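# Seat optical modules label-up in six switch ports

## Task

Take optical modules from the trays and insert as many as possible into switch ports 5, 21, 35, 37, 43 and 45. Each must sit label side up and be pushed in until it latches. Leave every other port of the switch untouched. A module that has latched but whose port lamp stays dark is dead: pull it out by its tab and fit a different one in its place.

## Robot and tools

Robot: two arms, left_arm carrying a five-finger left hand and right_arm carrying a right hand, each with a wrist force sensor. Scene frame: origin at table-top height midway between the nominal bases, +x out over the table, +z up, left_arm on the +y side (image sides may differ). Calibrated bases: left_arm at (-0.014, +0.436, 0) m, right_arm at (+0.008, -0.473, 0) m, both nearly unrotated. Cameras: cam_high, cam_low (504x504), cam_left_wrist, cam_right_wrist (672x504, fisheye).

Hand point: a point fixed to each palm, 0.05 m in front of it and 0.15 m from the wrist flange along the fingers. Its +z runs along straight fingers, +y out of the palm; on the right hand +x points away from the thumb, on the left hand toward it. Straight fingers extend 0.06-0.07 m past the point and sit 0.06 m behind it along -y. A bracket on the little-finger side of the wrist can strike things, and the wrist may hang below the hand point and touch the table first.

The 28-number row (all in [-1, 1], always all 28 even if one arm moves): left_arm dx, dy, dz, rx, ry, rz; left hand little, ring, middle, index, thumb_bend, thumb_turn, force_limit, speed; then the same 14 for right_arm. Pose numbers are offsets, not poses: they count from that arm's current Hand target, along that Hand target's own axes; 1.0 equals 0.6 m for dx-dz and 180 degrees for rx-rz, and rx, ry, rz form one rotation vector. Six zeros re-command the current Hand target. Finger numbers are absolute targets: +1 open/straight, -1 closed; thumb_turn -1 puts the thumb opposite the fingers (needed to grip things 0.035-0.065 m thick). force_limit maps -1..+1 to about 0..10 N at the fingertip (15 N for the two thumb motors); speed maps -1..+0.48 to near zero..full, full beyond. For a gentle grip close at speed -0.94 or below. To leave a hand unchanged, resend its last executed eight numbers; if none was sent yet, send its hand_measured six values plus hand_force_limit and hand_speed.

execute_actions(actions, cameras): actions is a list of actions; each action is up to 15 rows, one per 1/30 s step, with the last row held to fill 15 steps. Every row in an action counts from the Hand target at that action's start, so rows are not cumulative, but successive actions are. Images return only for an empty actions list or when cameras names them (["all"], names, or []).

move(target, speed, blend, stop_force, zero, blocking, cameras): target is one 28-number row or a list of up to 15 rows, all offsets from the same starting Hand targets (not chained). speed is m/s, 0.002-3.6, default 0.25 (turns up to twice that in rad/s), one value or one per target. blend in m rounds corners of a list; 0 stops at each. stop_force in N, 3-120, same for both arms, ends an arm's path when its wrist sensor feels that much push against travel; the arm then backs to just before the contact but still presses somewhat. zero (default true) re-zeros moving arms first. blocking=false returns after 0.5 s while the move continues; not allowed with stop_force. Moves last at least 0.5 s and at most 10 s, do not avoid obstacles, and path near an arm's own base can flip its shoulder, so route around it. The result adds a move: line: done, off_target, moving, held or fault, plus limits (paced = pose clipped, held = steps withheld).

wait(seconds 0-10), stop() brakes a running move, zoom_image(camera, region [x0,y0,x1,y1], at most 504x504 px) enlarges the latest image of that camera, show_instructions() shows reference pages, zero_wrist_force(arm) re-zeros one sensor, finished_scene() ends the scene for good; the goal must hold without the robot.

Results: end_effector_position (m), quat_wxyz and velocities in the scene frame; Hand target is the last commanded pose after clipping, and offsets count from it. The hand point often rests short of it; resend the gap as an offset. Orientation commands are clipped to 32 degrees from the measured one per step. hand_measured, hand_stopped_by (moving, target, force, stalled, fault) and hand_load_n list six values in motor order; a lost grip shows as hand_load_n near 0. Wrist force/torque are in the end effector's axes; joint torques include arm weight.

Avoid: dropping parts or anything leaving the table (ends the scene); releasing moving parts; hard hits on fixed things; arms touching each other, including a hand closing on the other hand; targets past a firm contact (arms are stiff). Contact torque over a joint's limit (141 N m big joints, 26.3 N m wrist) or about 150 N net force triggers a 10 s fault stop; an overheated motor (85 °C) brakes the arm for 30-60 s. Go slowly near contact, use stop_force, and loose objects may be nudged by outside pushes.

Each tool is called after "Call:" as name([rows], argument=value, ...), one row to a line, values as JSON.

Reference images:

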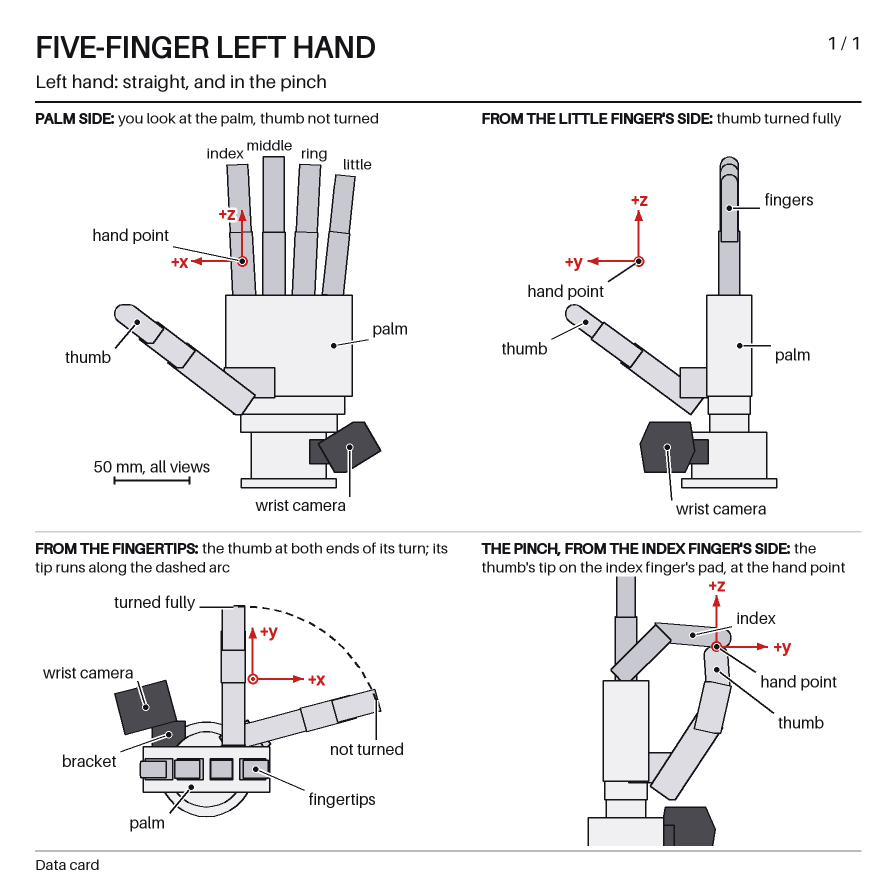

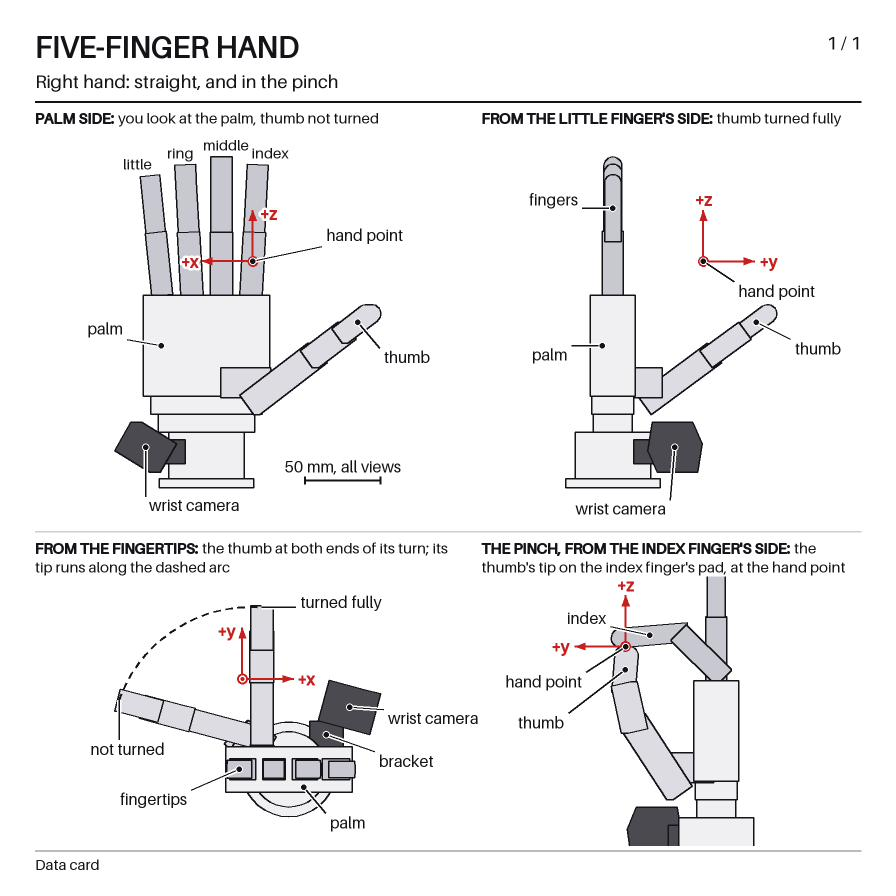

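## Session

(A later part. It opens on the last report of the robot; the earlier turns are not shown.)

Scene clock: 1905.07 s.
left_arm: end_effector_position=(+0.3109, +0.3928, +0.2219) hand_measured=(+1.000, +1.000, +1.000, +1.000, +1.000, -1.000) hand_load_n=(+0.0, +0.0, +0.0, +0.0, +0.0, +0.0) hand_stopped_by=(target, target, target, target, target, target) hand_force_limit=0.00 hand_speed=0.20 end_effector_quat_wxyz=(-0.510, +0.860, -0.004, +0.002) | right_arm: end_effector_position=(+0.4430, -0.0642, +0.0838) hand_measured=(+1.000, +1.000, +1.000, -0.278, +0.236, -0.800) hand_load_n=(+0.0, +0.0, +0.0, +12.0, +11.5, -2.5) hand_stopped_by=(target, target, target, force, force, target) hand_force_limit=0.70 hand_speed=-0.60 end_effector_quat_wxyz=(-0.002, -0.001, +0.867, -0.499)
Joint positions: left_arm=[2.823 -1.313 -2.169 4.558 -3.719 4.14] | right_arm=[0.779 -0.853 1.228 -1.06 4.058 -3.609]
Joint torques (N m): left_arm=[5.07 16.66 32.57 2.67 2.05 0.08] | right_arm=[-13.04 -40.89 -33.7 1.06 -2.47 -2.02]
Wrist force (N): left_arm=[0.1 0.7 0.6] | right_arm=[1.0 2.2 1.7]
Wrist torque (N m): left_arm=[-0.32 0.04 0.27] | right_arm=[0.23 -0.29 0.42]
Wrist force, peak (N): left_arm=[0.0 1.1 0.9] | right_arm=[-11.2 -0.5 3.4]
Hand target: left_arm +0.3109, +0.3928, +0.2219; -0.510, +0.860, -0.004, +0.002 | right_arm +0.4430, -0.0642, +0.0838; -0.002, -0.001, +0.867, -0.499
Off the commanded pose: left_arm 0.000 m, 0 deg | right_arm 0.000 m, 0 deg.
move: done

Call:
move(target=[0,0,0,0,0,0,1,1,1,1,1,-1,0,0.2,0.1796,0.1069,-0.0037,0,0,0,1,1,1,-0.7,-0.2,-0.8,0.7,-0.6], speed=0.15)

Call:
move(target=[0,0,0,0,0,0,1,1,1,1,1,-1,0,0.2,0,0.0360,0.0209,0,0,0,1,1,1,-0.7,-0.2,-0.8,0.7,-0.6], speed=0.018, stop_force=3.5)

Scene clock: 1932.23 s.
left_arm: end_effector_position=(+0.3109, +0.3928, +0.2219) hand_measured=(+1.000, +1.000, +1.000, +1.000, +1.000, -1.000) hand_load_n=(+0.0, +0.0, +0.0, +0.0, +0.0, +0.0) hand_stopped_by=(target, target, target, target, target, target) hand_force_limit=0.00 hand_speed=0.20 end_effector_quat_wxyz=(-0.510, +0.860, -0.004, +0.002) | right_arm: end_effector_position=(+0.3350, -0.0302, +0.0299) hand_measured=(+1.000, +1.000, +1.000, -0.278, +0.236, -0.800) hand_load_n=(+0.0, +0.0, +0.0, +12.0, +12.0, -2.5) hand_stopped_by=(target, target, target, force, force, target) hand_force_limit=0.70 hand_speed=-0.60 end_effector_quat_wxyz=(-0.002, -0.001, +0.867, -0.499)
Joint positions: left_arm=[2.823 -1.313 -2.169 4.558 -3.719 4.14] | right_arm=[0.929 -0.843 1.353 -1.133 4.177 -3.498]
Joint torques (N m): left_arm=[4.47 16.46 32.42 2.81 2.2 -0.03] | right_arm=[-4 -50.8 -31.64 0.97 -1.49 -1.36]
Wrist force (N): left_arm=[0.2 1.0 0.6] | right_arm=[1.0 2.1 1.5]
Wrist torque (N m): left_arm=[-0.27 0.03 0.27] | right_arm=[0.24 -0.29 0.46]
Wrist force, peak (N): left_arm=[-0.2 1.1 0.8] | right_arm=[2.5 2.9 1.6]
Hand target: left_arm +0.3109, +0.3928, +0.2219; -0.510, +0.860, -0.004, +0.002 | right_arm +0.3350, -0.0301, +0.0300; -0.002, -0.001, +0.867, -0.499
Off the commanded pose: left_arm 0.000 m, 0 deg | right_arm 0.000 m, 0 deg.
move: done

Scene clock: 1934.23 s.
left_arm: end_effector_position=(+0.3109, +0.3928, +0.2219) hand_measured=(+1.000, +1.000, +1.000, +1.000, +1.000, -1.000) hand_load_n=(+0.0, +0.0, -0.5, -0.5, +0.0, +0.0) hand_stopped_by=(target, target, target, target, target, target) hand_force_limit=0.00 hand_speed=0.20 end_effector_quat_wxyz=(-0.510, +0.860, -0.004, +0.002) | right_arm: end_effector_position=(+0.3349, -0.0301, +0.0119) hand_measured=(+1.000, +1.000, +1.000, -0.278, +0.236, -0.800) hand_load_n=(+0.0, +0.0, +0.0, +11.5, +11.5, -2.5) hand_stopped_by=(target, target, target, force, force, target) hand_force_limit=0.70 hand_speed=-0.60 end_effector_quat_wxyz=(-0.002, -0.001, +0.867, -0.499)
Joint positions: left_arm=[2.823 -1.313 -2.169 4.558 -3.719 4.14] | right_arm=[0.929 -0.822 1.366 -1.167 4.177 -3.498]
Joint torques (N m): left_arm=[4.6 15.93 32.57 2.63 2.11 0.04] | right_arm=[5.18 -47.49 -30.49 -1.47 0.07 1.36]
Wrist force (N): left_arm=[-0.1 0.8 0.8] | right_arm=[0.9 -0.4 -0.1]
Wrist torque (N m): left_arm=[-0.31 0.08 0.25] | right_arm=[0.19 -0.30 0.46]
Wrist force, peak (N): left_arm=[-0.1 1.2 0.7] | right_arm=[1.7 -7.7 -7.1]
Hand target: left_arm +0.3109, +0.3928, +0.2219; -0.510, +0.860, -0.004, +0.002 | right_arm +0.3349, -0.0301, +0.0119; -0.002, -0.001, +0.867, -0.499 (not the last commanded pose)
Off the commanded pose: left_arm 0.000 m, 0 deg | right_arm 0.007 m, 0 deg.
move: contact (right_arm)

Call:
move([
  [0,0,0,0,0,0,1,1,1,1,1,-1,0,0.2,0,-0.0288,-0.01677,0,0,0,1,1,1,-0.1,0.36,-0.8,0.7,-0.6],
  [0,0,0,0,0,0,1,1,1,1,1,-1,0,0.2,0,-0.1009,-0.0587,0,0,0,1,1,1,-0.1,0.36,-0.8,0.7,-0.6],
], speed=[0.035, 0.12], blend=[0.008, 0], cameras=["cam_right_wrist"])

Scene clock: 1950.80 s.
left_arm: end_effector_position=(+0.3109, +0.3928, +0.2219) hand_measured=(+1.000, +1.000, +1.000, +1.000, +1.000, -1.000) hand_load_n=(+0.0, +0.0, +0.0, +0.0, +0.0, +0.0) hand_stopped_by=(target, target, target, target, target, target) hand_force_limit=0.00 hand_speed=0.20 end_effector_quat_wxyz=(-0.510, +0.860, -0.004, +0.002) | right_arm: end_effector_position=(+0.3353, -0.0300, +0.0819) hand_measured=(+1.000, +1.000, +1.000, -0.100, +0.360, -0.800) hand_load_n=(+0.0, +0.0, +0.0, +0.0, +0.0, +0.0) hand_stopped_by=(target, target, target, target, target, target) hand_force_limit=0.70 hand_speed=-0.60 end_effector_quat_wxyz=(-0.002, -0.001, +0.867, -0.499)
Joint positions: left_arm=[2.823 -1.313 -2.169 4.558 -3.719 4.14] | right_arm=[0.929 -0.899 1.303 -1.028 4.177 -3.499]
Joint torques (N m): left_arm=[4.89 15.5 31.96 2.75 1.99 -0.05] | right_arm=[-12.33 -47.48 -7.18 0.83 -1.46 1.11]
Wrist force (N): left_arm=[0.1 1.2 0.6] | right_arm=[1.4 2.4 1.7]
Wrist torque (N m): left_arm=[-0.25 0.04 0.26] | right_arm=[0.28 -0.34 0.50]
Wrist force, peak (N): left_arm=[0.0 1.1 0.9] | right_arm=[1.3 2.7 2.0]
Hand target: left_arm +0.3109, +0.3928, +0.2219; -0.510, +0.860, -0.004, +0.002 | right_arm +0.3352, -0.0301, +0.0820; -0.002, -0.001, +0.867, -0.499
Off the commanded pose: left_arm 0.000 m, 0 deg | right_arm 0.000 m, 0 deg.
move: done
Images, in order (width x height): cam_right_wrist 672x504.

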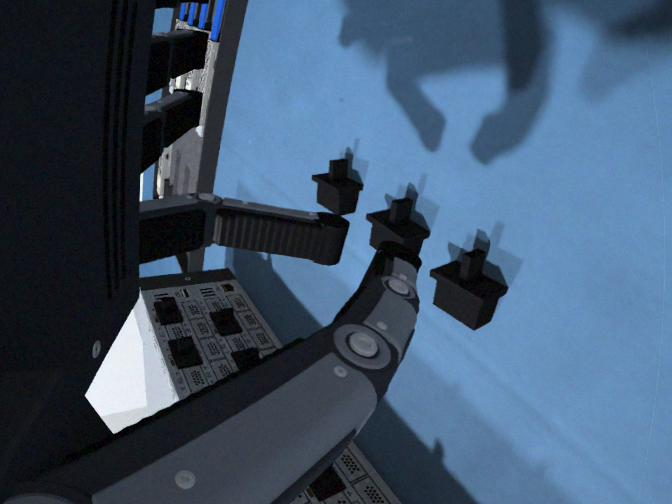

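Call:
move([
  [0,0,0,0,0,0,1,1,1,1,1,-1,0,0.2,-0.1833,0.0446,0.0478,0,0,0,1,1,1,0,0.5,-0.8,0.7,-0.6],
  [0,0,0,0,0,0,1,1,1,1,1,-1,0,0.2,-0.24,0.0444,0.0477,0,0,0,1,1,1,0,0.5,-0.8,0.7,-0.6],
], speed=[0.15, 0.05], cameras=["cam_right_wrist"])

Scene clock: 1962.57 s.
left_arm: end_effector_position=(+0.3109, +0.3928, +0.2219) hand_measured=(+1.000, +1.000, +1.000, +1.000, +1.000, -1.000) hand_load_n=(+0.0, +0.0, +0.0, +0.0, +0.0, +0.0) hand_stopped_by=(target, target, target, target, target, target) hand_force_limit=0.00 hand_speed=0.20 end_effector_quat_wxyz=(-0.510, +0.860, -0.004, +0.002) | right_arm: end_effector_position=(+0.4792, -0.0416, +0.0440) hand_measured=(+1.000, +1.000, +1.000, +0.000, +0.500, -0.800) hand_load_n=(+0.0, +0.0, +0.0, +0.0, +0.0, +0.0) hand_stopped_by=(target, target, target, target, target, target) hand_force_limit=0.70 hand_speed=-0.60 end_effector_quat_wxyz=(-0.002, -0.001, +0.867, -0.499) end_effector_velocity=(-0.002, +0.000, -0.001) end_effector_angular_velocity=(-0.001, +0.000, +0.001)
Joint positions: left_arm=[2.823 -1.313 -2.169 4.558 -3.719 4.14] | right_arm=[0.766 -0.72 1.097 -1.068 4.048 -3.619]
Joint velocities: left_arm=[within noise] | right_arm=[0.002 -0.001 0.005 -0.003 0 0.001]
Joint torques (N m): left_arm=[4.63 15.57 31.61 2.66 2.24 -0.15] | right_arm=[13.15 -56.56 -7.79 -1.93 0.89 2.04]
Wrist force (N): left_arm=[-0.1 1.0 0.7] | right_arm=[1.3 1.9 1.3]
Wrist torque (N m): left_arm=[-0.28 0.06 0.25] | right_arm=[0.22 -0.32 0.48]
Wrist force, peak (N): left_arm=[-0.3 1.2 0.9] | right_arm=[2.5 2.3 1.5]
Hand target: left_arm +0.3109, +0.3928, +0.2219; -0.510, +0.860, -0.004, +0.002 | right_arm +0.4791, -0.0415, +0.0439; -0.002, -0.001, +0.867, -0.499
Off the commanded pose: left_arm 0.000 m, 0 deg | right_arm 0.000 m, 0 deg.
move: done
Images, in order (width x height): cam_right_wrist 672x504.

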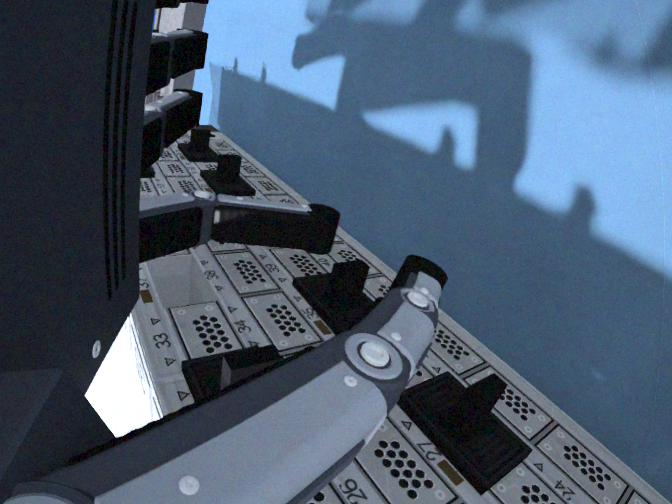

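Call:
move(target=[0,0,0,0,0,0,1,1,1,1,1,-1,0,0.2,0,0,0,0,0,0,1,1,1,-0.7,-0.2,-0.8,0.7,-0.6], speed=0.05)

Scene clock: 1967.53 s.
left_arm: end_effector_position=(+0.3109, +0.3928, +0.2219) hand_measured=(+1.000, +1.000, +1.000, +1.000, +1.000, -1.000) hand_load_n=(+0.0, +0.0, +0.0, +0.0, +0.0, +0.0) hand_stopped_by=(target, target, target, target, target, target) hand_force_limit=0.00 hand_speed=0.20 end_effector_quat_wxyz=(-0.510, +0.860, -0.004, +0.002) | right_arm: end_effector_position=(+0.4790, -0.0415, +0.0439) hand_measured=(+1.000, +1.000, +1.000, -0.310, +0.286, -0.800) hand_load_n=(+0.0, +0.0, +0.0, +16.0, +13.0, +0.0) hand_stopped_by=(target, target, target, force, force, target) hand_force_limit=0.70 hand_speed=-0.60 end_effector_quat_wxyz=(-0.002, -0.001, +0.867, -0.499)
Joint positions: left_arm=[2.823 -1.313 -2.169 4.558 -3.719 4.14] | right_arm=[0.766 -0.72 1.097 -1.068 4.048 -3.619]
Joint torques (N m): left_arm=[5.1 14.74 31.62 2.61 2.04 -0.14] | right_arm=[13.31 -56.36 -19.74 -3.01 -0.04 1.8]
Wrist force (N): left_arm=[0.0 1.0 0.8] | right_arm=[3.8 4.1 8.3]
Wrist torque (N m): left_arm=[-0.29 0.05 0.26] | right_arm=[0.34 -0.24 0.45]
Wrist force, peak (N): left_arm=[0.1 1.1 0.9] | right_arm=[4.3 0.5 12.2]
Hand target: left_arm +0.3109, +0.3928, +0.2219; -0.510, +0.860, -0.004, +0.002 | right_arm +0.4791, -0.0415, +0.0439; -0.002, -0.001, +0.867, -0.499
Off the commanded pose: left_arm 0.000 m, 0 deg | right_arm 0.000 m, 0 deg.
move: done

Same residual as cap 37; pull the same way.

Call:
move([
  [0,0,0,0,0,0,1,1,1,1,1,-1,0,0.2,0,0.0009,0.0011,0,0,0,1,1,1,-0.7,-0.2,-0.8,0.7,-0.6],
  [0,0,0,0,0,0,1,1,1,1,1,-1,0,0.2,0.06,0.0009,0.0011,0,0,0,1,1,1,-0.7,-0.2,-0.8,0.7,-0.6],
], speed=[0.02, 0.06], stop_force=40)

Scene clock: 1975.40 s.
left_arm: end_effector_position=(+0.3109, +0.3928, +0.2219) hand_measured=(+1.000, +1.000, +1.000, +1.000, +1.000, -1.000) hand_load_n=(+0.0, +0.0, +0.0, +0.0, +0.0, +0.0) hand_stopped_by=(target, target, target, target, target, target) hand_force_limit=0.00 hand_speed=0.20 end_effector_quat_wxyz=(-0.510, +0.860, -0.004, +0.002) | right_arm: end_effector_position=(+0.4431, -0.0418, +0.0433) hand_measured=(+1.000, +1.000, +1.000, -0.310, +0.286, -0.800) hand_load_n=(+0.0, +0.0, +0.0, +9.0, +13.0, -1.5) hand_stopped_by=(target, target, target, force, force, target) hand_force_limit=0.70 hand_speed=-0.60 end_effector_quat_wxyz=(-0.002, -0.001, +0.867, -0.499)
Joint positions: left_arm=[2.823 -1.313 -2.169 4.558 -3.719 4.14] | right_arm=[0.801 -0.768 1.184 -1.091 4.075 -3.591]
Joint torques (N m): left_arm=[4.66 15.29 31.78 2.71 2.16 -0.31] | right_arm=[-13.1 -42.73 -33.11 1.04 -2.57 -1.98]
Wrist force (N): left_arm=[0.0 0.9 0.8] | right_arm=[0.5 2.1 1.5]
Wrist torque (N m): left_arm=[-0.30 0.05 0.26] | right_arm=[0.24 -0.20 0.38]
Wrist force, peak (N): left_arm=[0.0 1.1 1.0] | right_arm=[-11.3 0.0 3.7]
Hand target: left_arm +0.3109, +0.3928, +0.2219; -0.510, +0.860, -0.004, +0.002 | right_arm +0.4431, -0.0418, +0.0433; -0.002, -0.001, +0.867, -0.499
Off the commanded pose: left_arm 0.000 m, 0 deg | right_arm 0.000 m, 0 deg.
move: done

Call:
move([
  [0,0,0,0,0,0,1,1,1,1,1,-1,0,0.2,0.072,-0.032,-0.0163,0,0,0,1,1,1,-0.7,-0.2,-0.8,0.7,-0.6],
  [0,0,0,0,0,0,1,1,1,1,1,-1,0,0.2,0.2887,-0.0371,-0.0057,0,0,0,1,1,1,-0.7,-0.2,-0.8,0.7,-0.6],
  [0,0,0,0,0,0,1,1,1,1,1,-1,0,0.2,0.2884,0.0134,0.0237,0,0,0,1,1,1,-0.7,-0.2,-0.8,0.7,-0.6],
], speed=[0.12, 0.15, 0.1], blend=[0.015, 0.015, 0])

Call:
move(target=[0,0,0,0,0,0,1,1,1,1,1,-1,0,0.2,0,0.0360,0.0209,0,0,0,1,1,1,-0.7,-0.2,-0.8,0.7,-0.6], speed=0.018, stop_force=3.5)

Scene clock: 2012.10 s.
left_arm: end_effector_position=(+0.3109, +0.3928, +0.2219) hand_measured=(+1.000, +1.000, +1.000, +1.000, +1.000, -1.000) hand_load_n=(+0.0, +0.0, +0.0, +0.0, +0.0, +0.0) hand_stopped_by=(target, target, target, target, target, target) hand_force_limit=0.00 hand_speed=0.20 end_effector_quat_wxyz=(-0.510, +0.860, -0.004, +0.002) | right_arm: end_effector_position=(+0.2699, -0.0501, +0.0300) hand_measured=(+1.000, +1.000, +1.000, -0.310, +0.286, -0.800) hand_load_n=(+0.0, +0.0, +0.0, +8.5, +13.0, -2.0) hand_stopped_by=(target, target, target, force, force, target) hand_force_limit=0.70 hand_speed=-0.60 end_effector_quat_wxyz=(-0.002, -0.001, +0.867, -0.499)
Joint positions: left_arm=[2.823 -1.313 -2.169 4.558 -3.719 4.14] | right_arm=[0.993 -0.932 1.509 -1.179 4.229 -3.456]
Joint torques (N m): left_arm=[5.16 14.77 30.77 2.72 2.17 -0.27] | right_arm=[-12.87 -39.41 -31.22 -0.95 -2.43 -1.79]
Wrist force (N): left_arm=[0.0 1.0 0.9] | right_arm=[0.5 1.9 1.5]
Wrist torque (N m): left_arm=[-0.29 0.06 0.26] | right_arm=[0.23 -0.18 0.41]
Wrist force, peak (N): left_arm=[0.0 1.0 1.0] | right_arm=[0.4 2.8 2.2]
Hand target: left_arm +0.3109, +0.3928, +0.2219; -0.510, +0.860, -0.004, +0.002 | right_arm +0.2700, -0.0500, +0.0299; -0.002, -0.001, +0.867, -0.499
Off the commanded pose: left_arm 0.000 m, 0 deg | right_arm 0.000 m, 0 deg.
move: done

Scene clock: 2014.07 s.
left_arm: end_effector_position=(+0.3109, +0.3928, +0.2219) hand_measured=(+1.000, +1.000, +1.000, +1.000, +1.000, -1.000) hand_load_n=(+0.0, +0.0, +0.0, +0.0, +0.0, +0.0) hand_stopped_by=(target, target, target, target, target, target) hand_force_limit=0.00 hand_speed=0.20 end_effector_quat_wxyz=(-0.510, +0.860, -0.004, +0.002) | right_arm: end_effector_position=(+0.2699, -0.0500, +0.0134) hand_measured=(+1.000, +1.000, +1.000, -0.310, +0.286, -0.800) hand_load_n=(+0.0, +0.0, +0.0, +9.5, +12.0, -2.0) hand_stopped_by=(target, target, target, force, force, target) hand_force_limit=0.70 hand_speed=-0.60 end_effector_quat_wxyz=(-0.002, -0.001, +0.867, -0.499)
Joint positions: left_arm=[2.823 -1.313 -2.169 4.558 -3.719 4.14] | right_arm=[0.993 -0.911 1.521 -1.213 4.229 -3.456]
Joint torques (N m): left_arm=[4.25 14.71 31.7 2.78 2.05 -0.29] | right_arm=[1.89 -40.55 -28.89 -0.81 -0.21 -0.03]
Wrist force (N): left_arm=[0.0 0.9 0.6] | right_arm=[0.3 -1.1 -1.2]
Wrist torque (N m): left_arm=[-0.29 0.04 0.26] | right_arm=[0.14 -0.14 0.38]
Wrist force, peak (N): left_arm=[0.1 1.0 1.0] | right_arm=[0.2 -9.1 -8.6]
Hand target: left_arm +0.3109, +0.3928, +0.2219; -0.510, +0.860, -0.004, +0.002 | right_arm +0.2699, -0.0500, +0.0134; -0.002, -0.001, +0.867, -0.499 (not the last commanded pose)
Off the commanded pose: left_arm 0.000 m, 0 deg | right_arm 0.008 m, 0 deg.
move: contact (right_arm)

Call:
move([
  [0,0,0,0,0,0,1,1,1,1,1,-1,0,0.2,0,-0.0288,-0.01677,0,0,0,1,1,1,-0.1,0.4,-0.8,0.7,-0.6],
  [0,0,0,0,0,0,1,1,1,1,1,-1,0,0.2,0,-0.1586,-0.0922,0,0,0,1,1,1,-0.1,0.4,-0.8,0.7,-0.6],
], speed=[0.035, 0.15], blend=[0.008, 0], cameras=["cam_high", "cam_low", "cam_right_wrist"])

Scene clock: 2024.43 s.
left_arm: end_effector_position=(+0.3109, +0.3928, +0.2219) hand_measured=(+1.000, +1.000, +1.000, +1.000, +1.000, -1.000) hand_load_n=(+0.5, +0.0, +0.0, +0.0, +0.0, +0.0) hand_stopped_by=(target, target, target, target, target, target) hand_force_limit=0.00 hand_speed=0.20 end_effector_quat_wxyz=(-0.510, +0.860, -0.004, +0.002) | right_arm: end_effector_position=(+0.2705, -0.0499, +0.1234) hand_measured=(+1.000, +1.000, +1.000, -0.100, +0.400, -0.800) hand_load_n=(+0.0, +0.0, +0.0, +0.0, +0.0, +0.0) hand_stopped_by=(target, target, target, target, target, target) hand_force_limit=0.70 hand_speed=-0.60 end_effector_quat_wxyz=(-0.002, -0.001, +0.867, -0.499) end_effector_velocity=(-0.001, -0.001, +0.000) end_effector_angular_velocity=(-0.004, +0.002, +0.000)
Joint positions: left_arm=[2.823 -1.313 -2.169 4.558 -3.719 4.14] | right_arm=[0.993 -1.033 1.41 -0.98 4.229 -3.456]
Joint velocities: left_arm=[within noise] | right_arm=[0 0 0 0.005 0 0.001]
Joint torques (N m): left_arm=[4.81 13.77 31.96 2.69 2.17 -0.31] | right_arm=[-12.5 -44.24 -12.24 1.21 -0.63 1.48]
Wrist force (N): left_arm=[0.1 0.7 0.8] | right_arm=[0.4 2.0 1.7]
Wrist torque (N m): left_arm=[-0.32 0.04 0.27] | right_arm=[0.22 -0.19 0.41]
Wrist force, peak (N): left_arm=[0.1 1.2 0.9] | right_arm=[0.5 2.8 1.9]
Hand target: left_arm +0.3109, +0.3928, +0.2219; -0.510, +0.860, -0.004, +0.002 | right_arm +0.2704, -0.0500, +0.1235; -0.002, -0.001, +0.867, -0.499
Off the commanded pose: left_arm 0.000 m, 0 deg | right_arm 0.000 m, 0 deg.
move: done
Images, in order (width x height): cam_high 504x504, cam_low 504x504, cam_right_wrist 672x504.

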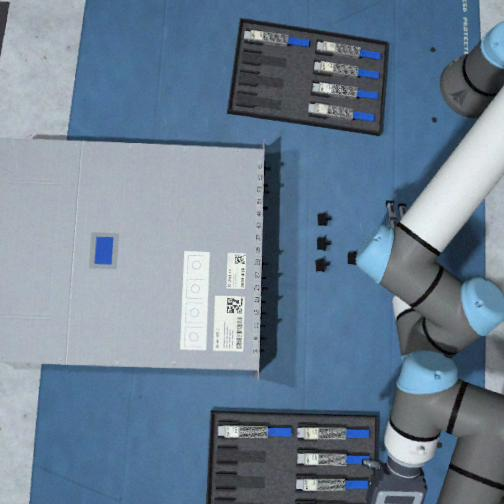

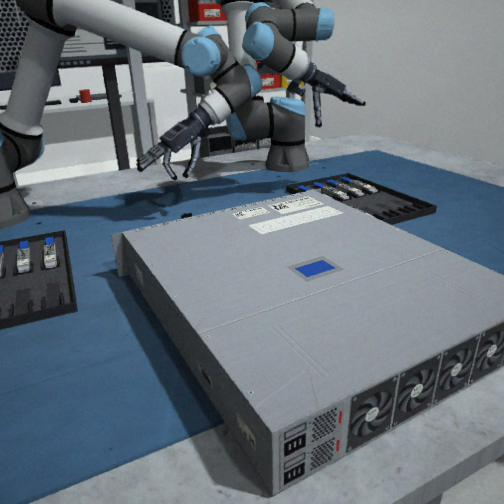

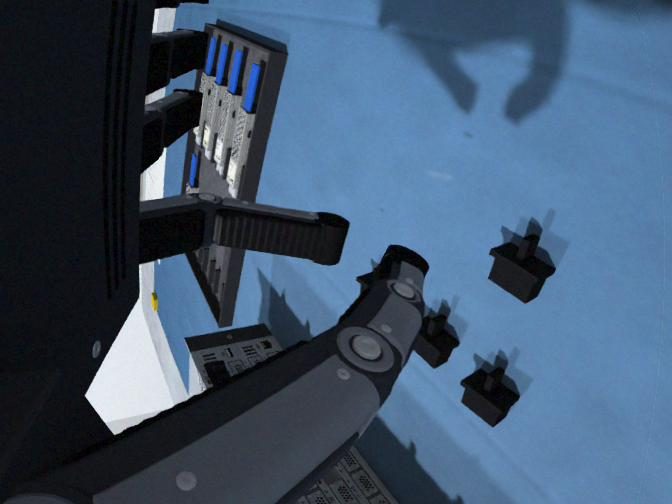

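Call:
zoom_image(camera="cam_high", region=[220, 10, 400, 150])

Call:
zoom_image(camera="cam_right_wrist", region=[150, 10, 330, 340])

Scaled by 2.800 from the camera's 504x504 image, which has a finer 720x720 frame.

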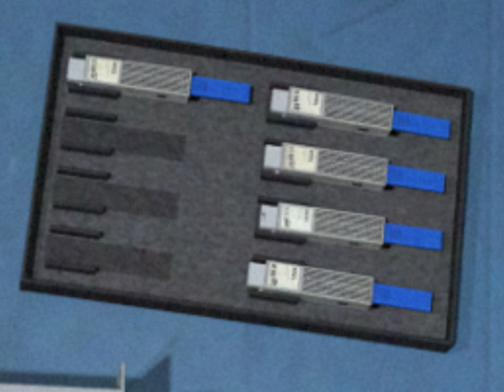

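Scaled by 1.527 from the camera's 672x504 image, which has a finer 960x720 frame.

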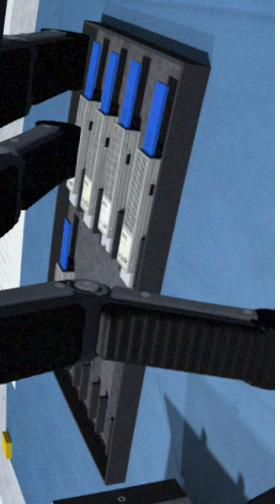

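Call:
move([
  [0,0,0,0,0,0,1,1,1,1,1,-1,0,0.2,-0.2158,-0.2482,0.3377,0,0.0183,0.0106,1,1,0,0,0.5,-1,0.4,-0.6],
  [0,0,0,0,0,0,1,1,1,1,1,-1,0,0.2,-0.3502,-0.402,0.7012,0,0.0183,0.0106,1,1,0,0,0.5,-1,0.4,-0.6],
], speed=0.3, blend=[0.05, 0], cameras=["cam_high", "cam_right_wrist"])

Scene clock: 2114.83 s.
left_arm: end_effector_position=(+0.3109, +0.3928, +0.2219) hand_measured=(+1.000, +1.000, +1.000, +1.000, +1.000, -1.000) hand_load_n=(+0.0, +0.0, +0.0, +0.0, +0.0, +0.0) hand_stopped_by=(target, target, target, target, target, target) hand_force_limit=0.00 hand_speed=0.20 end_effector_quat_wxyz=(-0.510, +0.860, -0.004, +0.002) | right_arm: end_effector_position=(+0.4805, -0.5348, +0.1200) hand_measured=(+1.000, +1.000, +0.000, +0.000, +0.500, -1.000) hand_load_n=(+0.0, +0.0, +0.0, +0.0, +0.0, +0.0) hand_stopped_by=(target, target, target, target, target, target) hand_force_limit=0.40 hand_speed=-0.60 end_effector_quat_wxyz=(-0.018, +0.028, +0.866, -0.499) end_effector_velocity=(+0.001, +0.000, +0.001) end_effector_angular_velocity=(-0.001, +0.000, +0.002)
Joint positions: left_arm=[2.823 -1.313 -2.169 4.558 -3.719 4.14] | right_arm=[-0.023 -1.397 2.171 -2.253 3.67 -4.611]
Joint velocities: left_arm=[within noise] | right_arm=[-0.001 0.001 0 -0.004 -0.001 -0.005]
Joint torques (N m): left_arm=[4.92 13.84 31.72 2.73 2.11 -0.31] | right_arm=[-12.91 -18.22 -29.96 -3.77 -3.38 -1.87]
Wrist force (N): left_arm=[0.2 1.0 1.0] | right_arm=[0.7 1.6 1.5]
Wrist torque (N m): left_arm=[-0.30 0.03 0.27] | right_arm=[0.15 -0.25 0.39]
Wrist force, peak (N): left_arm=[0.0 1.0 1.0] | right_arm=[-0.2 1.2 3.5]
Hand target: left_arm +0.3109, +0.3928, +0.2219; -0.510, +0.860, -0.004, +0.002 | right_arm +0.4805, -0.5349, +0.1200; -0.019, +0.028, +0.866, -0.499
Off the commanded pose: left_arm 0.000 m, 0 deg | right_arm 0.000 m, 0 deg.
move: done
Images, in order (width x height): cam_high 504x504, cam_right_wrist 672x504.

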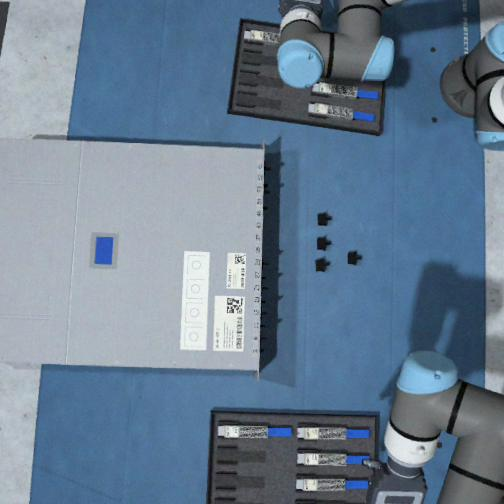

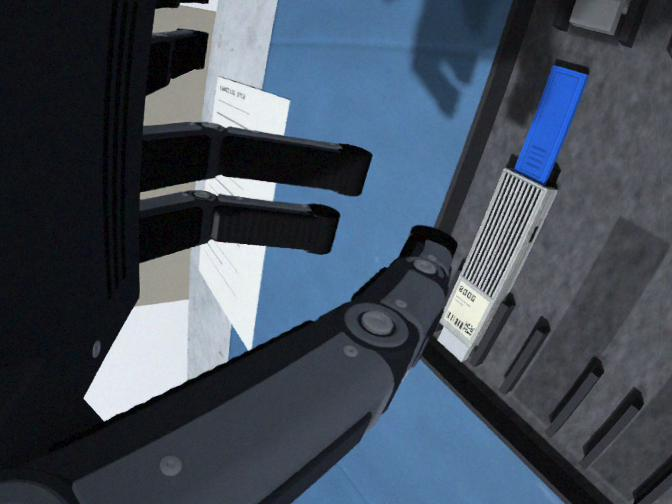

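Call:
zoom_image(camera="cam_right_wrist", region=[420, 140, 580, 380])

Scaled by 2.100 from the camera's 672x504 image, which has a finer 960x720 frame.

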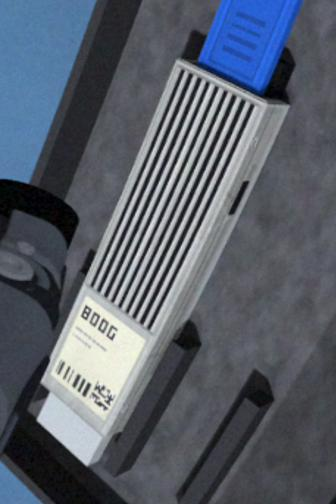

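Call:
zoom_image(camera="cam_right_wrist", region=[440, 60, 600, 220])

Scaled by 3.150 from the camera's 672x504 image, which has a finer 960x720 frame.

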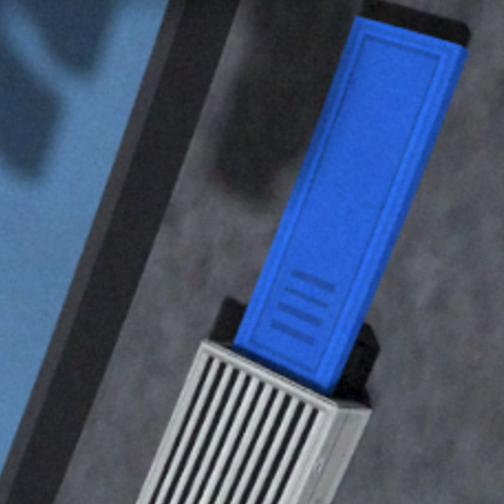

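Call:
move([
  [0,0,0,0,0,0,1,1,1,1,1,-1,0,0.2,-0.0004,0.1012,0.0748,0,0,0,1,1,0,0,0.5,-1,0.4,-0.6],
  [0,0,0,0,0,0,1,1,1,1,1,-1,0,0.2,-0.0005,0.1295,0.0958,0,0,0,1,1,0,0,0.5,-1,0.4,-0.6],
], speed=[0.15, 0.03], blend=[0.01, 0], stop_force=8, cameras=["cam_right_wrist"])

Scene clock: 2189.53 s.
left_arm: end_effector_position=(+0.3109, +0.3928, +0.2219) hand_measured=(+1.000, +1.000, +1.000, +1.000, +1.000, -1.000) hand_load_n=(+0.0, +0.0, +0.0, -0.5, +0.0, +0.0) hand_stopped_by=(target, target, target, target, target, target) hand_force_limit=0.00 hand_speed=0.20 end_effector_quat_wxyz=(-0.510, +0.860, -0.004, +0.002) | right_arm: end_effector_position=(+0.4797, -0.5454, +0.0260) hand_measured=(+1.000, +1.000, +0.000, +0.000, +0.500, -1.000) hand_load_n=(+0.0, +0.0, -1.0, +0.0, +0.0, +0.0) hand_stopped_by=(target, target, target, target, target, target) hand_force_limit=0.40 hand_speed=-0.60 end_effector_quat_wxyz=(-0.019, +0.028, +0.866, -0.499)
Joint positions: left_arm=[2.823 -1.313 -2.169 4.558 -3.719 4.14] | right_arm=[-0.047 -1.174 2.252 -2.596 3.668 -4.657]
Joint torques (N m): left_arm=[5.04 14.16 31.27 2.65 2.1 -0.3] | right_arm=[13.28 -20.53 -25.34 -3.53 -1.36 2.1]
Wrist force (N): left_arm=[-0.1 0.8 0.7] | right_arm=[2.3 -0.5 0.2]
Wrist torque (N m): left_arm=[-0.31 0.07 0.26] | right_arm=[0.29 -0.27 0.38]
Wrist force, peak (N): left_arm=[0.0 1.3 0.6] | right_arm=[5.9 -24.4 -13.2]
Hand target: left_arm +0.3109, +0.3928, +0.2219; -0.510, +0.860, -0.004, +0.002 | right_arm +0.4797, -0.5454, +0.0260; -0.019, +0.028, +0.866, -0.499 (not the last commanded pose)
Off the commanded pose: left_arm 0.000 m, 0 deg | right_arm 0.002 m, 0 deg.
move: contact (right_arm); path passed 1 of 2 targets
Images, in order (width x height): cam_right_wrist 672x504.

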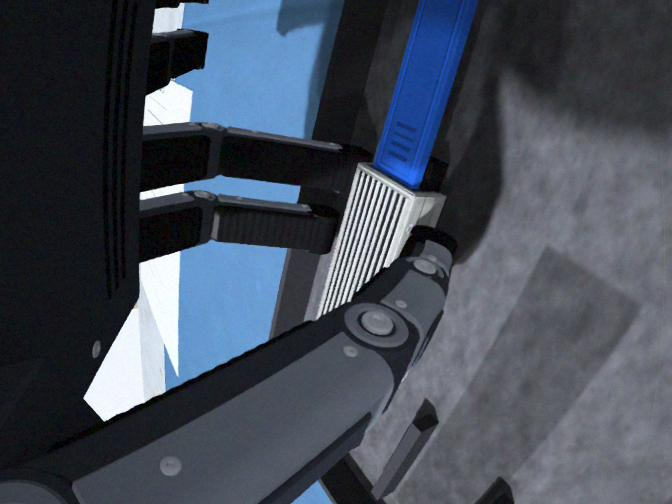

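Call:
move(target=[0,0,0,0,0,0,1,1,1,1,1,-1,0,0.2,0,0,0,0,0,0,1,1,-0.12,-0.04,0.45,-1,0.4,-0.6], speed=0.05, cameras=["cam_right_wrist"])

Scene clock: 2198.87 s.
left_arm: end_effector_position=(+0.3109, +0.3928, +0.2219) hand_measured=(+1.000, +1.000, +1.000, +1.000, +1.000, -1.000) hand_load_n=(+0.0, +0.0, +0.0, +0.0, +0.0, +0.0) hand_stopped_by=(target, target, target, target, target, target) hand_force_limit=0.00 hand_speed=0.20 end_effector_quat_wxyz=(-0.510, +0.860, -0.004, +0.002) | right_arm: end_effector_position=(+0.4797, -0.5454, +0.0259) hand_measured=(+1.000, +1.000, -0.100, -0.040, +0.458, -1.000) hand_load_n=(+0.0, +0.0, +12.0, +0.0, +7.5, +4.0) hand_stopped_by=(target, target, force, target, target, target) hand_force_limit=0.40 hand_speed=-0.60 end_effector_quat_wxyz=(-0.019, +0.028, +0.866, -0.499)
Joint positions: left_arm=[2.823 -1.313 -2.169 4.558 -3.719 4.14] | right_arm=[-0.047 -1.174 2.252 -2.596 3.668 -4.657]
Joint torques (N m): left_arm=[5.66 13.38 30.84 2.62 2.11 -0.33] | right_arm=[12.09 -25.8 -24.59 -3.27 -1.24 1.95]
Wrist force (N): left_arm=[0.1 0.7 0.8] | right_arm=[1.1 0.1 0.9]
Wrist torque (N m): left_arm=[-0.32 0.03 0.28] | right_arm=[0.17 -0.29 0.40]
Wrist force, peak (N): left_arm=[0.0 1.1 1.0] | right_arm=[0.9 2.6 2.1]
Hand target: left_arm +0.3109, +0.3928, +0.2219; -0.510, +0.860, -0.004, +0.002 | right_arm +0.4797, -0.5454, +0.0260; -0.019, +0.028, +0.866, -0.499
Off the commanded pose: left_arm 0.000 m, 0 deg | right_arm 0.000 m, 0 deg.
move: done
Images, in order (width x height): cam_right_wrist 672x504.

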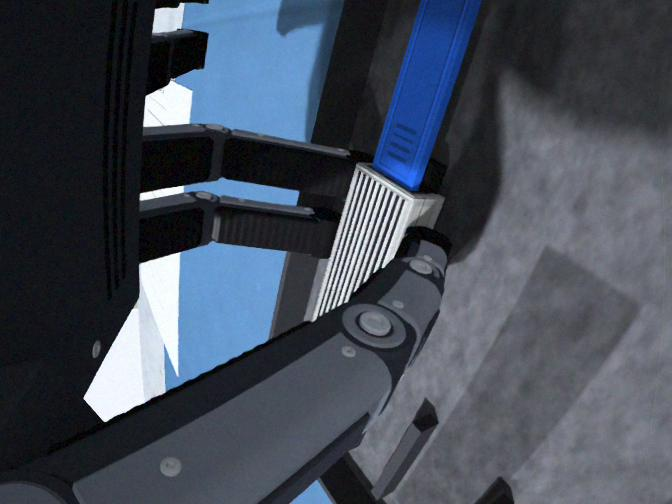

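Call:
move([
  [0,0,0,0,0,0,1,1,1,1,1,-1,0,0.2,0,0,0,0,0,0,1,1,-0.07,-0.06,0.46,-1,0.4,-0.6],
  [0,0,0,0,0,0,1,1,1,1,1,-1,0,0.2,0,0.0036,0.0021,0,0,0,1,1,-0.07,-0.06,0.46,-1,0.4,-0.6],
], speed=[0.02, 0.01], cameras=["cam_right_wrist"])

Scene clock: 2224.27 s.
left_arm: end_effector_position=(+0.3109, +0.3928, +0.2219) hand_measured=(+1.000, +1.000, +1.000, +1.000, +1.000, -1.000) hand_load_n=(+0.0, +0.0, +0.0, +0.0, +0.0, +0.0) hand_stopped_by=(target, target, target, target, target, target) hand_force_limit=0.00 hand_speed=0.20 end_effector_quat_wxyz=(-0.510, +0.860, -0.004, +0.002) | right_arm: end_effector_position=(+0.4797, -0.5455, +0.0236) hand_measured=(+1.000, +1.000, -0.070, -0.060, +0.462, -1.000) hand_load_n=(+0.0, +0.0, -3.0, +0.0, +2.0, -0.5) hand_stopped_by=(target, target, target, target, target, target) hand_force_limit=0.40 hand_speed=-0.60 end_effector_quat_wxyz=(-0.018, +0.028, +0.866, -0.499)
Joint positions: left_arm=[2.823 -1.313 -2.169 4.558 -3.719 4.14] | right_arm=[-0.047 -1.167 2.253 -2.604 3.668 -4.657]
Joint torques (N m): left_arm=[4.15 14.16 31.16 2.71 2.15 -0.21] | right_arm=[-0.96 -9.16 12.4 2.38 8.29 0.02]
Wrist force (N): left_arm=[0.0 1.0 0.9] | right_arm=[7.7 -41.4 -18.2]
Wrist torque (N m): left_arm=[-0.30 0.06 0.26] | right_arm=[0.57 0.16 -0.57]
Wrist force, peak (N): left_arm=[0.0 1.2 0.8] | right_arm=[7.7 -41.4 -18.2]
Hand target: left_arm +0.3109, +0.3928, +0.2219; -0.510, +0.860, -0.004, +0.002 | right_arm +0.4797, -0.5454, +0.0235; -0.019, +0.028, +0.866, -0.499
Off the commanded pose: left_arm 0.000 m, 0 deg | right_arm 0.000 m, 0 deg.
move: done
Images, in order (width x height): cam_right_wrist 672x504.

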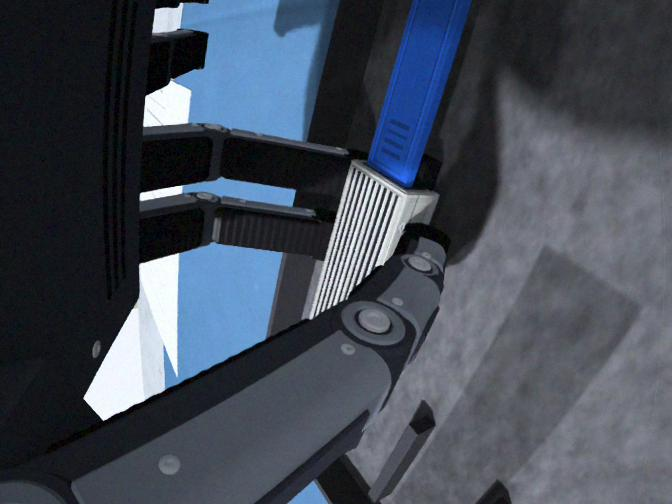

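Call:
move([
  [0,0,0,0,0,0,1,1,1,1,1,-1,0,0.2,0,-0.0065,-0.0038,0,0,0,1,1,1,-0.06,0.46,-0.8,0.4,-0.6],
], speed=[0.03], cameras=["cam_right_wrist"])

Scene clock: 2247.63 s.
left_arm: end_effector_position=(+0.3109, +0.3928, +0.2219) hand_measured=(+1.000, +1.000, +1.000, +1.000, +1.000, -1.000) hand_load_n=(+0.0, +0.0, +0.0, +0.0, +0.0, +0.0) hand_stopped_by=(target, target, target, target, target, target) hand_force_limit=0.00 hand_speed=0.20 end_effector_quat_wxyz=(-0.510, +0.860, -0.004, +0.002) | right_arm: end_effector_position=(+0.4796, -0.5454, +0.0280) hand_measured=(+1.000, +1.000, +0.042, -0.060, +0.460, -0.800) hand_load_n=(+0.0, +0.0, -12.5, +0.0, +0.0, +0.0) hand_stopped_by=(target, target, moving, target, target, target) hand_force_limit=0.40 hand_speed=-0.60 end_effector_quat_wxyz=(-0.019, +0.028, +0.866, -0.499)
Joint positions: left_arm=[2.823 -1.313 -2.169 4.558 -3.719 4.14] | right_arm=[-0.047 -1.179 2.251 -2.59 3.668 -4.657]
Joint torques (N m): left_arm=[4.89 13.84 30.65 2.54 2.07 -0.32] | right_arm=[-5.89 -21.25 -24.58 -3.54 -5.25 1.03]
Wrist force (N): left_arm=[0.0 0.9 0.8] | right_arm=[1.6 8.3 -8.2]
Wrist torque (N m): left_arm=[-0.30 0.06 0.26] | right_arm=[0.16 -0.11 0.56]
Wrist force, peak (N): left_arm=[0.0 1.1 1.0] | right_arm=[6.0 -42.9 -19.0]
Hand target: left_arm +0.3109, +0.3928, +0.2219; -0.510, +0.860, -0.004, +0.002 | right_arm +0.4797, -0.5454, +0.0280; -0.019, +0.028, +0.866, -0.499
Off the commanded pose: left_arm 0.000 m, 0 deg | right_arm 0.000 m, 0 deg.
move: done
Images, in order (width x height): cam_right_wrist 672x504.

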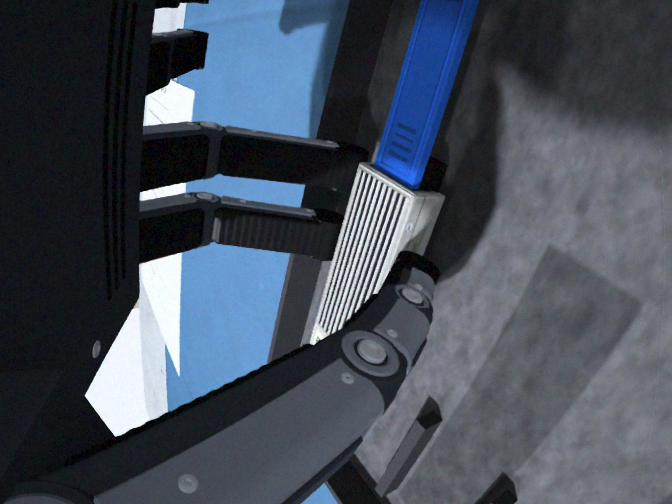

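Call:
move([
  [0,0,0,0,0,0,1,1,1,1,1,-1,0,0.2,0,0,0,0,0,0,1,1,-0.05,-0.06,0.46,-0.8,0.4,-0.6],
  [0,0,0,0,0,0,1,1,1,1,1,-1,0,0.2,0,-0.0433,-0.0252,0,0,0,1,1,-0.05,-0.06,0.46,-0.8,0.4,-0.6],
  [0,0,0,0,0,0,1,1,1,1,1,-1,0,0.2,0,-0.0433,-0.0252,0,0,0,1,1,1,-0.06,0.46,-0.8,0.4,-0.6],
], speed=0.06)

Scene clock: 2257.73 s.
left_arm: end_effector_position=(+0.3109, +0.3928, +0.2219) hand_measured=(+1.000, +1.000, +1.000, +1.000, +1.000, -1.000) hand_load_n=(+0.0, +0.0, +0.0, +0.0, +0.0, +0.0) hand_stopped_by=(target, target, target, target, target, target) hand_force_limit=0.00 hand_speed=0.20 end_effector_quat_wxyz=(-0.510, +0.860, -0.004, +0.002) | right_arm: end_effector_position=(+0.4798, -0.5454, +0.0580) hand_measured=(+1.000, +1.000, +1.000, -0.060, +0.460, -0.800) hand_load_n=(+0.0, +0.0, +0.0, +0.0, +0.0, +0.0) hand_stopped_by=(target, target, target, target, target, target) hand_force_limit=0.40 hand_speed=-0.60 end_effector_quat_wxyz=(-0.019, +0.028, +0.866, -0.499)
Joint positions: left_arm=[2.823 -1.313 -2.169 4.558 -3.719 4.14] | right_arm=[-0.047 -1.256 2.236 -2.497 3.668 -4.657]
Joint torques (N m): left_arm=[5.17 13.69 30.71 2.76 2.18 -0.36] | right_arm=[13.96 -32.91 -1.97 -1.31 -2.16 -1.38]
Wrist force (N): left_arm=[0.0 0.7 0.8] | right_arm=[0.7 1.3 2.0]
Wrist torque (N m): left_arm=[-0.32 0.05 0.27] | right_arm=[0.06 -0.28 0.33]
Wrist force, peak (N): left_arm=[0.0 1.2 1.0] | right_arm=[2.0 8.2 -8.4]
Hand target: left_arm +0.3109, +0.3928, +0.2219; -0.510, +0.860, -0.004, +0.002 | right_arm +0.4798, -0.5454, +0.0580; -0.019, +0.028, +0.866, -0.499
Off the commanded pose: left_arm 0.000 m, 0 deg | right_arm 0.000 m, 0 deg.
move: done

Call:
move([
  [0,0,0,0,0,0,1,1,1,1,1,-1,0,0.2,0,0.0476,0.0277,0,0,0,1,1,1,0,0.48,-0.8,0.4,-0.6],
], speed=[0.05], stop_force=6)

Call:
move([
  [0,0,0,0,0,0,1,1,1,1,1,-1,0,0.2,0,0,0,0,0,0,1,1,1,-0.07,0.45,-0.8,0.4,-0.8],
], speed=[0.02], cameras=["cam_right_wrist"])

Scene clock: 2275.87 s.
left_arm: end_effector_position=(+0.3109, +0.3928, +0.2219) hand_measured=(+1.000, +1.000, +1.000, +1.000, +1.000, -1.000) hand_load_n=(+0.0, +0.0, +0.0, +0.0, +0.0, +0.0) hand_stopped_by=(target, target, target, target, target, target) hand_force_limit=0.00 hand_speed=0.20 end_effector_quat_wxyz=(-0.510, +0.860, -0.004, +0.002) | right_arm: end_effector_position=(+0.4797, -0.5454, +0.0250) hand_measured=(+1.000, +1.000, +1.000, +0.000, +0.480, -0.800) hand_load_n=(+0.0, +0.0, +0.0, +0.0, +0.0, +0.0) hand_stopped_by=(target, target, target, target, target, target) hand_force_limit=0.40 hand_speed=-0.60 end_effector_quat_wxyz=(-0.019, +0.028, +0.866, -0.499)
Joint positions: left_arm=[2.823 -1.313 -2.169 4.558 -3.719 4.14] | right_arm=[-0.047 -1.171 2.252 -2.599 3.668 -4.657]
Joint torques (N m): left_arm=[5.21 12.89 30.44 2.73 2.03 -0.25] | right_arm=[-13.52 -23.22 -25.49 -3.92 -1.73 1.2]
Wrist force (N): left_arm=[-0.1 1.0 0.7] | right_arm=[1.2 1.5 2.0]
Wrist torque (N m): left_arm=[-0.28 0.05 0.25] | right_arm=[0.07 -0.35 0.44]
Wrist force, peak (N): left_arm=[0.1 1.0 1.0] | right_arm=[1.0 1.8 2.2]
Hand target: left_arm +0.3109, +0.3928, +0.2219; -0.510, +0.860, -0.004, +0.002 | right_arm +0.4797, -0.5454, +0.0250; -0.019, +0.028, +0.866, -0.499
Off the commanded pose: left_arm 0.000 m, 0 deg | right_arm 0.000 m, 0 deg.
move: done

Scene clock: 2276.37 s.
left_arm: end_effector_position=(+0.3109, +0.3928, +0.2219) hand_measured=(+1.000, +1.000, +1.000, +1.000, +1.000, -1.000) hand_load_n=(+0.0, +0.0, -0.5, +0.0, +0.0, +0.0) hand_stopped_by=(target, target, target, target, target, target) hand_force_limit=0.00 hand_speed=0.20 end_effector_quat_wxyz=(-0.510, +0.860, -0.004, +0.002) | right_arm: end_effector_position=(+0.4797, -0.5454, +0.0250) hand_measured=(+1.000, +1.000, +1.000, -0.070, +0.450, -0.800) hand_load_n=(+0.0, +0.0, +0.0, +0.0, +0.0, +0.0) hand_stopped_by=(target, target, target, target, target, target) hand_force_limit=0.40 hand_speed=-0.80 end_effector_quat_wxyz=(-0.019, +0.028, +0.866, -0.499)
Joint positions: left_arm=[2.823 -1.313 -2.169 4.558 -3.719 4.14] | right_arm=[-0.047 -1.171 2.252 -2.599 3.668 -4.657]
Joint torques (N m): left_arm=[4.73 12.66 30.63 2.74 2.08 -0.32] | right_arm=[-12.84 -22.56 -26.07 -3.71 -1.96 1.3]
Wrist force (N): left_arm=[0.0 0.8 0.9] | right_arm=[1.0 1.6 2.1]
Wrist torque (N m): left_arm=[-0.32 0.05 0.27] | right_arm=[0.10 -0.32 0.43]
Wrist force, peak (N): left_arm=[0.0 1.0 0.9] | right_arm=[0.9 1.6 2.3]
Hand target: left_arm +0.3109, +0.3928, +0.2219; -0.510, +0.860, -0.004, +0.002 | right_arm +0.4797, -0.5454, +0.0250; -0.019, +0.028, +0.866, -0.499
Off the commanded pose: left_arm 0.000 m, 0 deg | right_arm 0.000 m, 0 deg.
move: done
Images, in order (width x height): cam_right_wrist 672x504.

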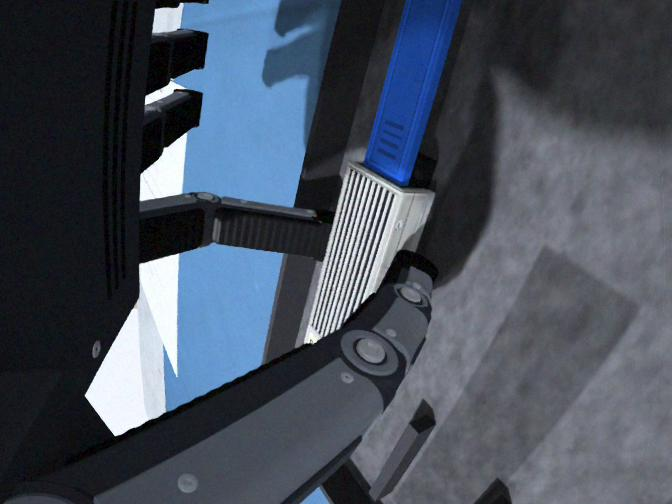

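Call:
move([
  [0,0,0,0,0,0,1,1,1,1,1,-1,0,0.2,0,0.0058,0.0034,0,0,0,1,1,1,-0.07,0.45,-0.8,0.4,-0.8],
], speed=[0.015], stop_force=4)

Call:
move([
  [0,0,0,0,0,0,1,1,1,1,1,-1,0,0.2,0,0,0,0,0,0,1,1,1,-0.4,0.2,-0.8,0.4,-0.85],
], speed=[0.02], cameras=["cam_right_wrist"])

Scene clock: 2294.73 s.
left_arm: end_effector_position=(+0.3109, +0.3928, +0.2219) hand_measured=(+1.000, +1.000, +1.000, +1.000, +1.000, -1.000) hand_load_n=(+0.0, +0.0, +0.0, +0.0, +0.0, +0.0) hand_stopped_by=(target, target, target, target, target, target) hand_force_limit=0.00 hand_speed=0.20 end_effector_quat_wxyz=(-0.510, +0.860, -0.004, +0.002) | right_arm: end_effector_position=(+0.4798, -0.5454, +0.0229) hand_measured=(+1.000, +1.000, +1.000, -0.070, +0.450, -0.800) hand_load_n=(+0.0, +0.0, +0.0, +0.0, -0.5, +0.5) hand_stopped_by=(target, target, target, target, target, target) hand_force_limit=0.40 hand_speed=-0.80 end_effector_quat_wxyz=(-0.018, +0.028, +0.866, -0.499)
Joint positions: left_arm=[2.823 -1.313 -2.169 4.558 -3.719 4.14] | right_arm=[-0.047 -1.165 2.253 -2.605 3.668 -4.657]
Joint torques (N m): left_arm=[4.68 12.91 30.12 2.71 2.05 -0.2] | right_arm=[-11.42 -32.74 -24.47 -2.83 -0.45 1.44]
Wrist force (N): left_arm=[0.1 0.8 0.9] | right_arm=[0.7 -1.0 -0.9]
Wrist torque (N m): left_arm=[-0.32 0.04 0.26] | right_arm=[-0.01 -0.29 0.41]
Wrist force, peak (N): left_arm=[0.0 1.2 0.9] | right_arm=[0.6 -3.9 -3.9]
Hand target: left_arm +0.3109, +0.3928, +0.2219; -0.510, +0.860, -0.004, +0.002 | right_arm +0.4798, -0.5454, +0.0229; -0.018, +0.028, +0.866, -0.499 (not the last commanded pose)
Off the commanded pose: left_arm 0.000 m, 0 deg | right_arm 0.002 m, 0 deg.
move: contact (right_arm)

Scene clock: 2295.23 s.
left_arm: end_effector_position=(+0.3109, +0.3928, +0.2219) hand_measured=(+1.000, +1.000, +1.000, +1.000, +1.000, -1.000) hand_load_n=(-0.5, +0.0, -0.5, +0.0, +0.0, +0.0) hand_stopped_by=(target, target, target, target, target, target) hand_force_limit=0.00 hand_speed=0.20 end_effector_quat_wxyz=(-0.510, +0.860, -0.004, +0.002) | right_arm: end_effector_position=(+0.4798, -0.5454, +0.0229) hand_measured=(+1.000, +1.000, +1.000, -0.108, +0.418, -0.800) hand_load_n=(+0.0, +0.0, +0.0, +14.0, +10.0, -0.5) hand_stopped_by=(target, target, target, force, force, target) hand_force_limit=0.40 hand_speed=-0.85 end_effector_quat_wxyz=(-0.018, +0.028, +0.866, -0.499)
Joint positions: left_arm=[2.823 -1.313 -2.169 4.558 -3.719 4.14] | right_arm=[-0.047 -1.165 2.253 -2.606 3.668 -4.657]
Joint torques (N m): left_arm=[5.39 13.01 30.43 2.57 2.13 -0.26] | right_arm=[-10.62 -32.92 -23.74 -3.2 -0.41 1.51]
Wrist force (N): left_arm=[0.2 1.0 0.8] | right_arm=[0.6 1.3 1.9]
Wrist torque (N m): left_arm=[-0.28 0.03 0.27] | right_arm=[0.05 -0.28 0.41]
Wrist force, peak (N): left_arm=[-0.1 1.1 1.0] | right_arm=[0.7 1.7 1.8]
Hand target: left_arm +0.3109, +0.3928, +0.2219; -0.510, +0.860, -0.004, +0.002 | right_arm +0.4798, -0.5454, +0.0229; -0.018, +0.028, +0.866, -0.499
Off the commanded pose: left_arm 0.000 m, 0 deg | right_arm 0.000 m, 0 deg.
move: done
Images, in order (width x height): cam_right_wrist 672x504.

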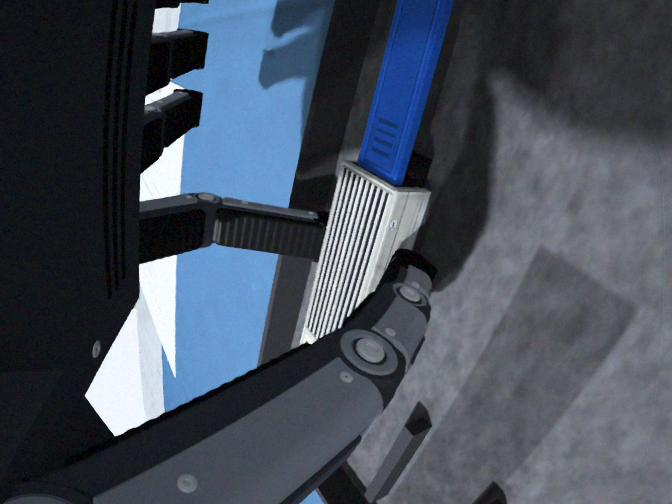

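Call:
move([
  [0,0,0,0,0,0,1,1,1,1,1,-1,0,0.2,0,-0.0721,-0.0419,0,0,0,1,1,1,-0.4,0.2,-0.8,0.4,-0.85],
], speed=[0.04], cameras=["cam_right_wrist"])

Scene clock: 2312.23 s.
left_arm: end_effector_position=(+0.3109, +0.3928, +0.2219) hand_measured=(+1.000, +1.000, +1.000, +1.000, +1.000, -1.000) hand_load_n=(+0.0, +0.0, +0.0, +0.0, +0.0, +0.0) hand_stopped_by=(target, target, target, target, target, target) hand_force_limit=0.00 hand_speed=0.20 end_effector_quat_wxyz=(-0.510, +0.860, -0.004, +0.002) | right_arm: end_effector_position=(+0.4801, -0.5454, +0.0730) hand_measured=(+1.000, +1.000, +1.000, -0.108, +0.418, -0.800) hand_load_n=(+0.0, +0.0, +0.0, +13.5, +9.5, -1.0) hand_stopped_by=(target, target, target, force, force, target) hand_force_limit=0.40 hand_speed=-0.85 end_effector_quat_wxyz=(-0.018, +0.028, +0.866, -0.499)
Joint positions: left_arm=[2.823 -1.313 -2.169 4.558 -3.719 4.14] | right_arm=[-0.047 -1.292 2.225 -2.452 3.668 -4.656]
Joint torques (N m): left_arm=[4.67 12.19 30.5 2.71 2.1 -0.22] | right_arm=[10.08 -21.1 -7.93 -3.78 -0.25 1.99]
Wrist force (N): left_arm=[-0.1 0.9 0.9] | right_arm=[0.7 2.3 2.4]
Wrist torque (N m): left_arm=[-0.30 0.07 0.26] | right_arm=[0.10 -0.25 0.39]
Wrist force, peak (N): left_arm=[-0.1 1.0 1.1] | right_arm=[0.7 2.9 2.7]
Hand target: left_arm +0.3109, +0.3928, +0.2219; -0.510, +0.860, -0.004, +0.002 | right_arm +0.4800, -0.5454, +0.0729; -0.018, +0.028, +0.866, -0.499
Off the commanded pose: left_arm 0.000 m, 0 deg | right_arm 0.000 m, 0 deg.
move: done
Images, in order (width x height): cam_right_wrist 672x504.

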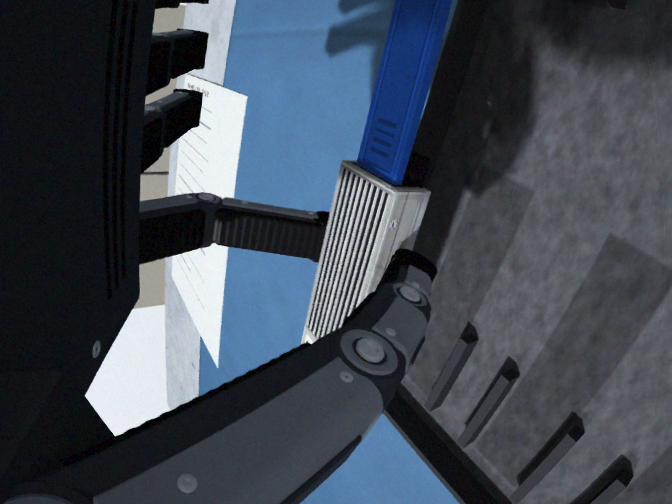

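Call:
zoom_image(camera="cam_right_wrist", region=[290, 60, 470, 360])

Scaled by 1.680 from the camera's 672x504 image, which has a finer 960x720 frame.

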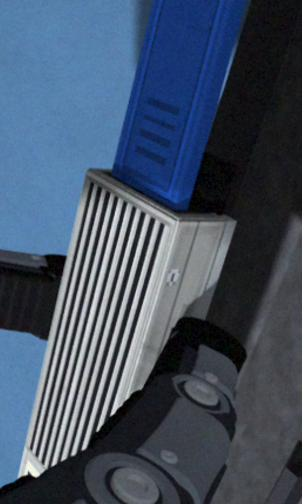

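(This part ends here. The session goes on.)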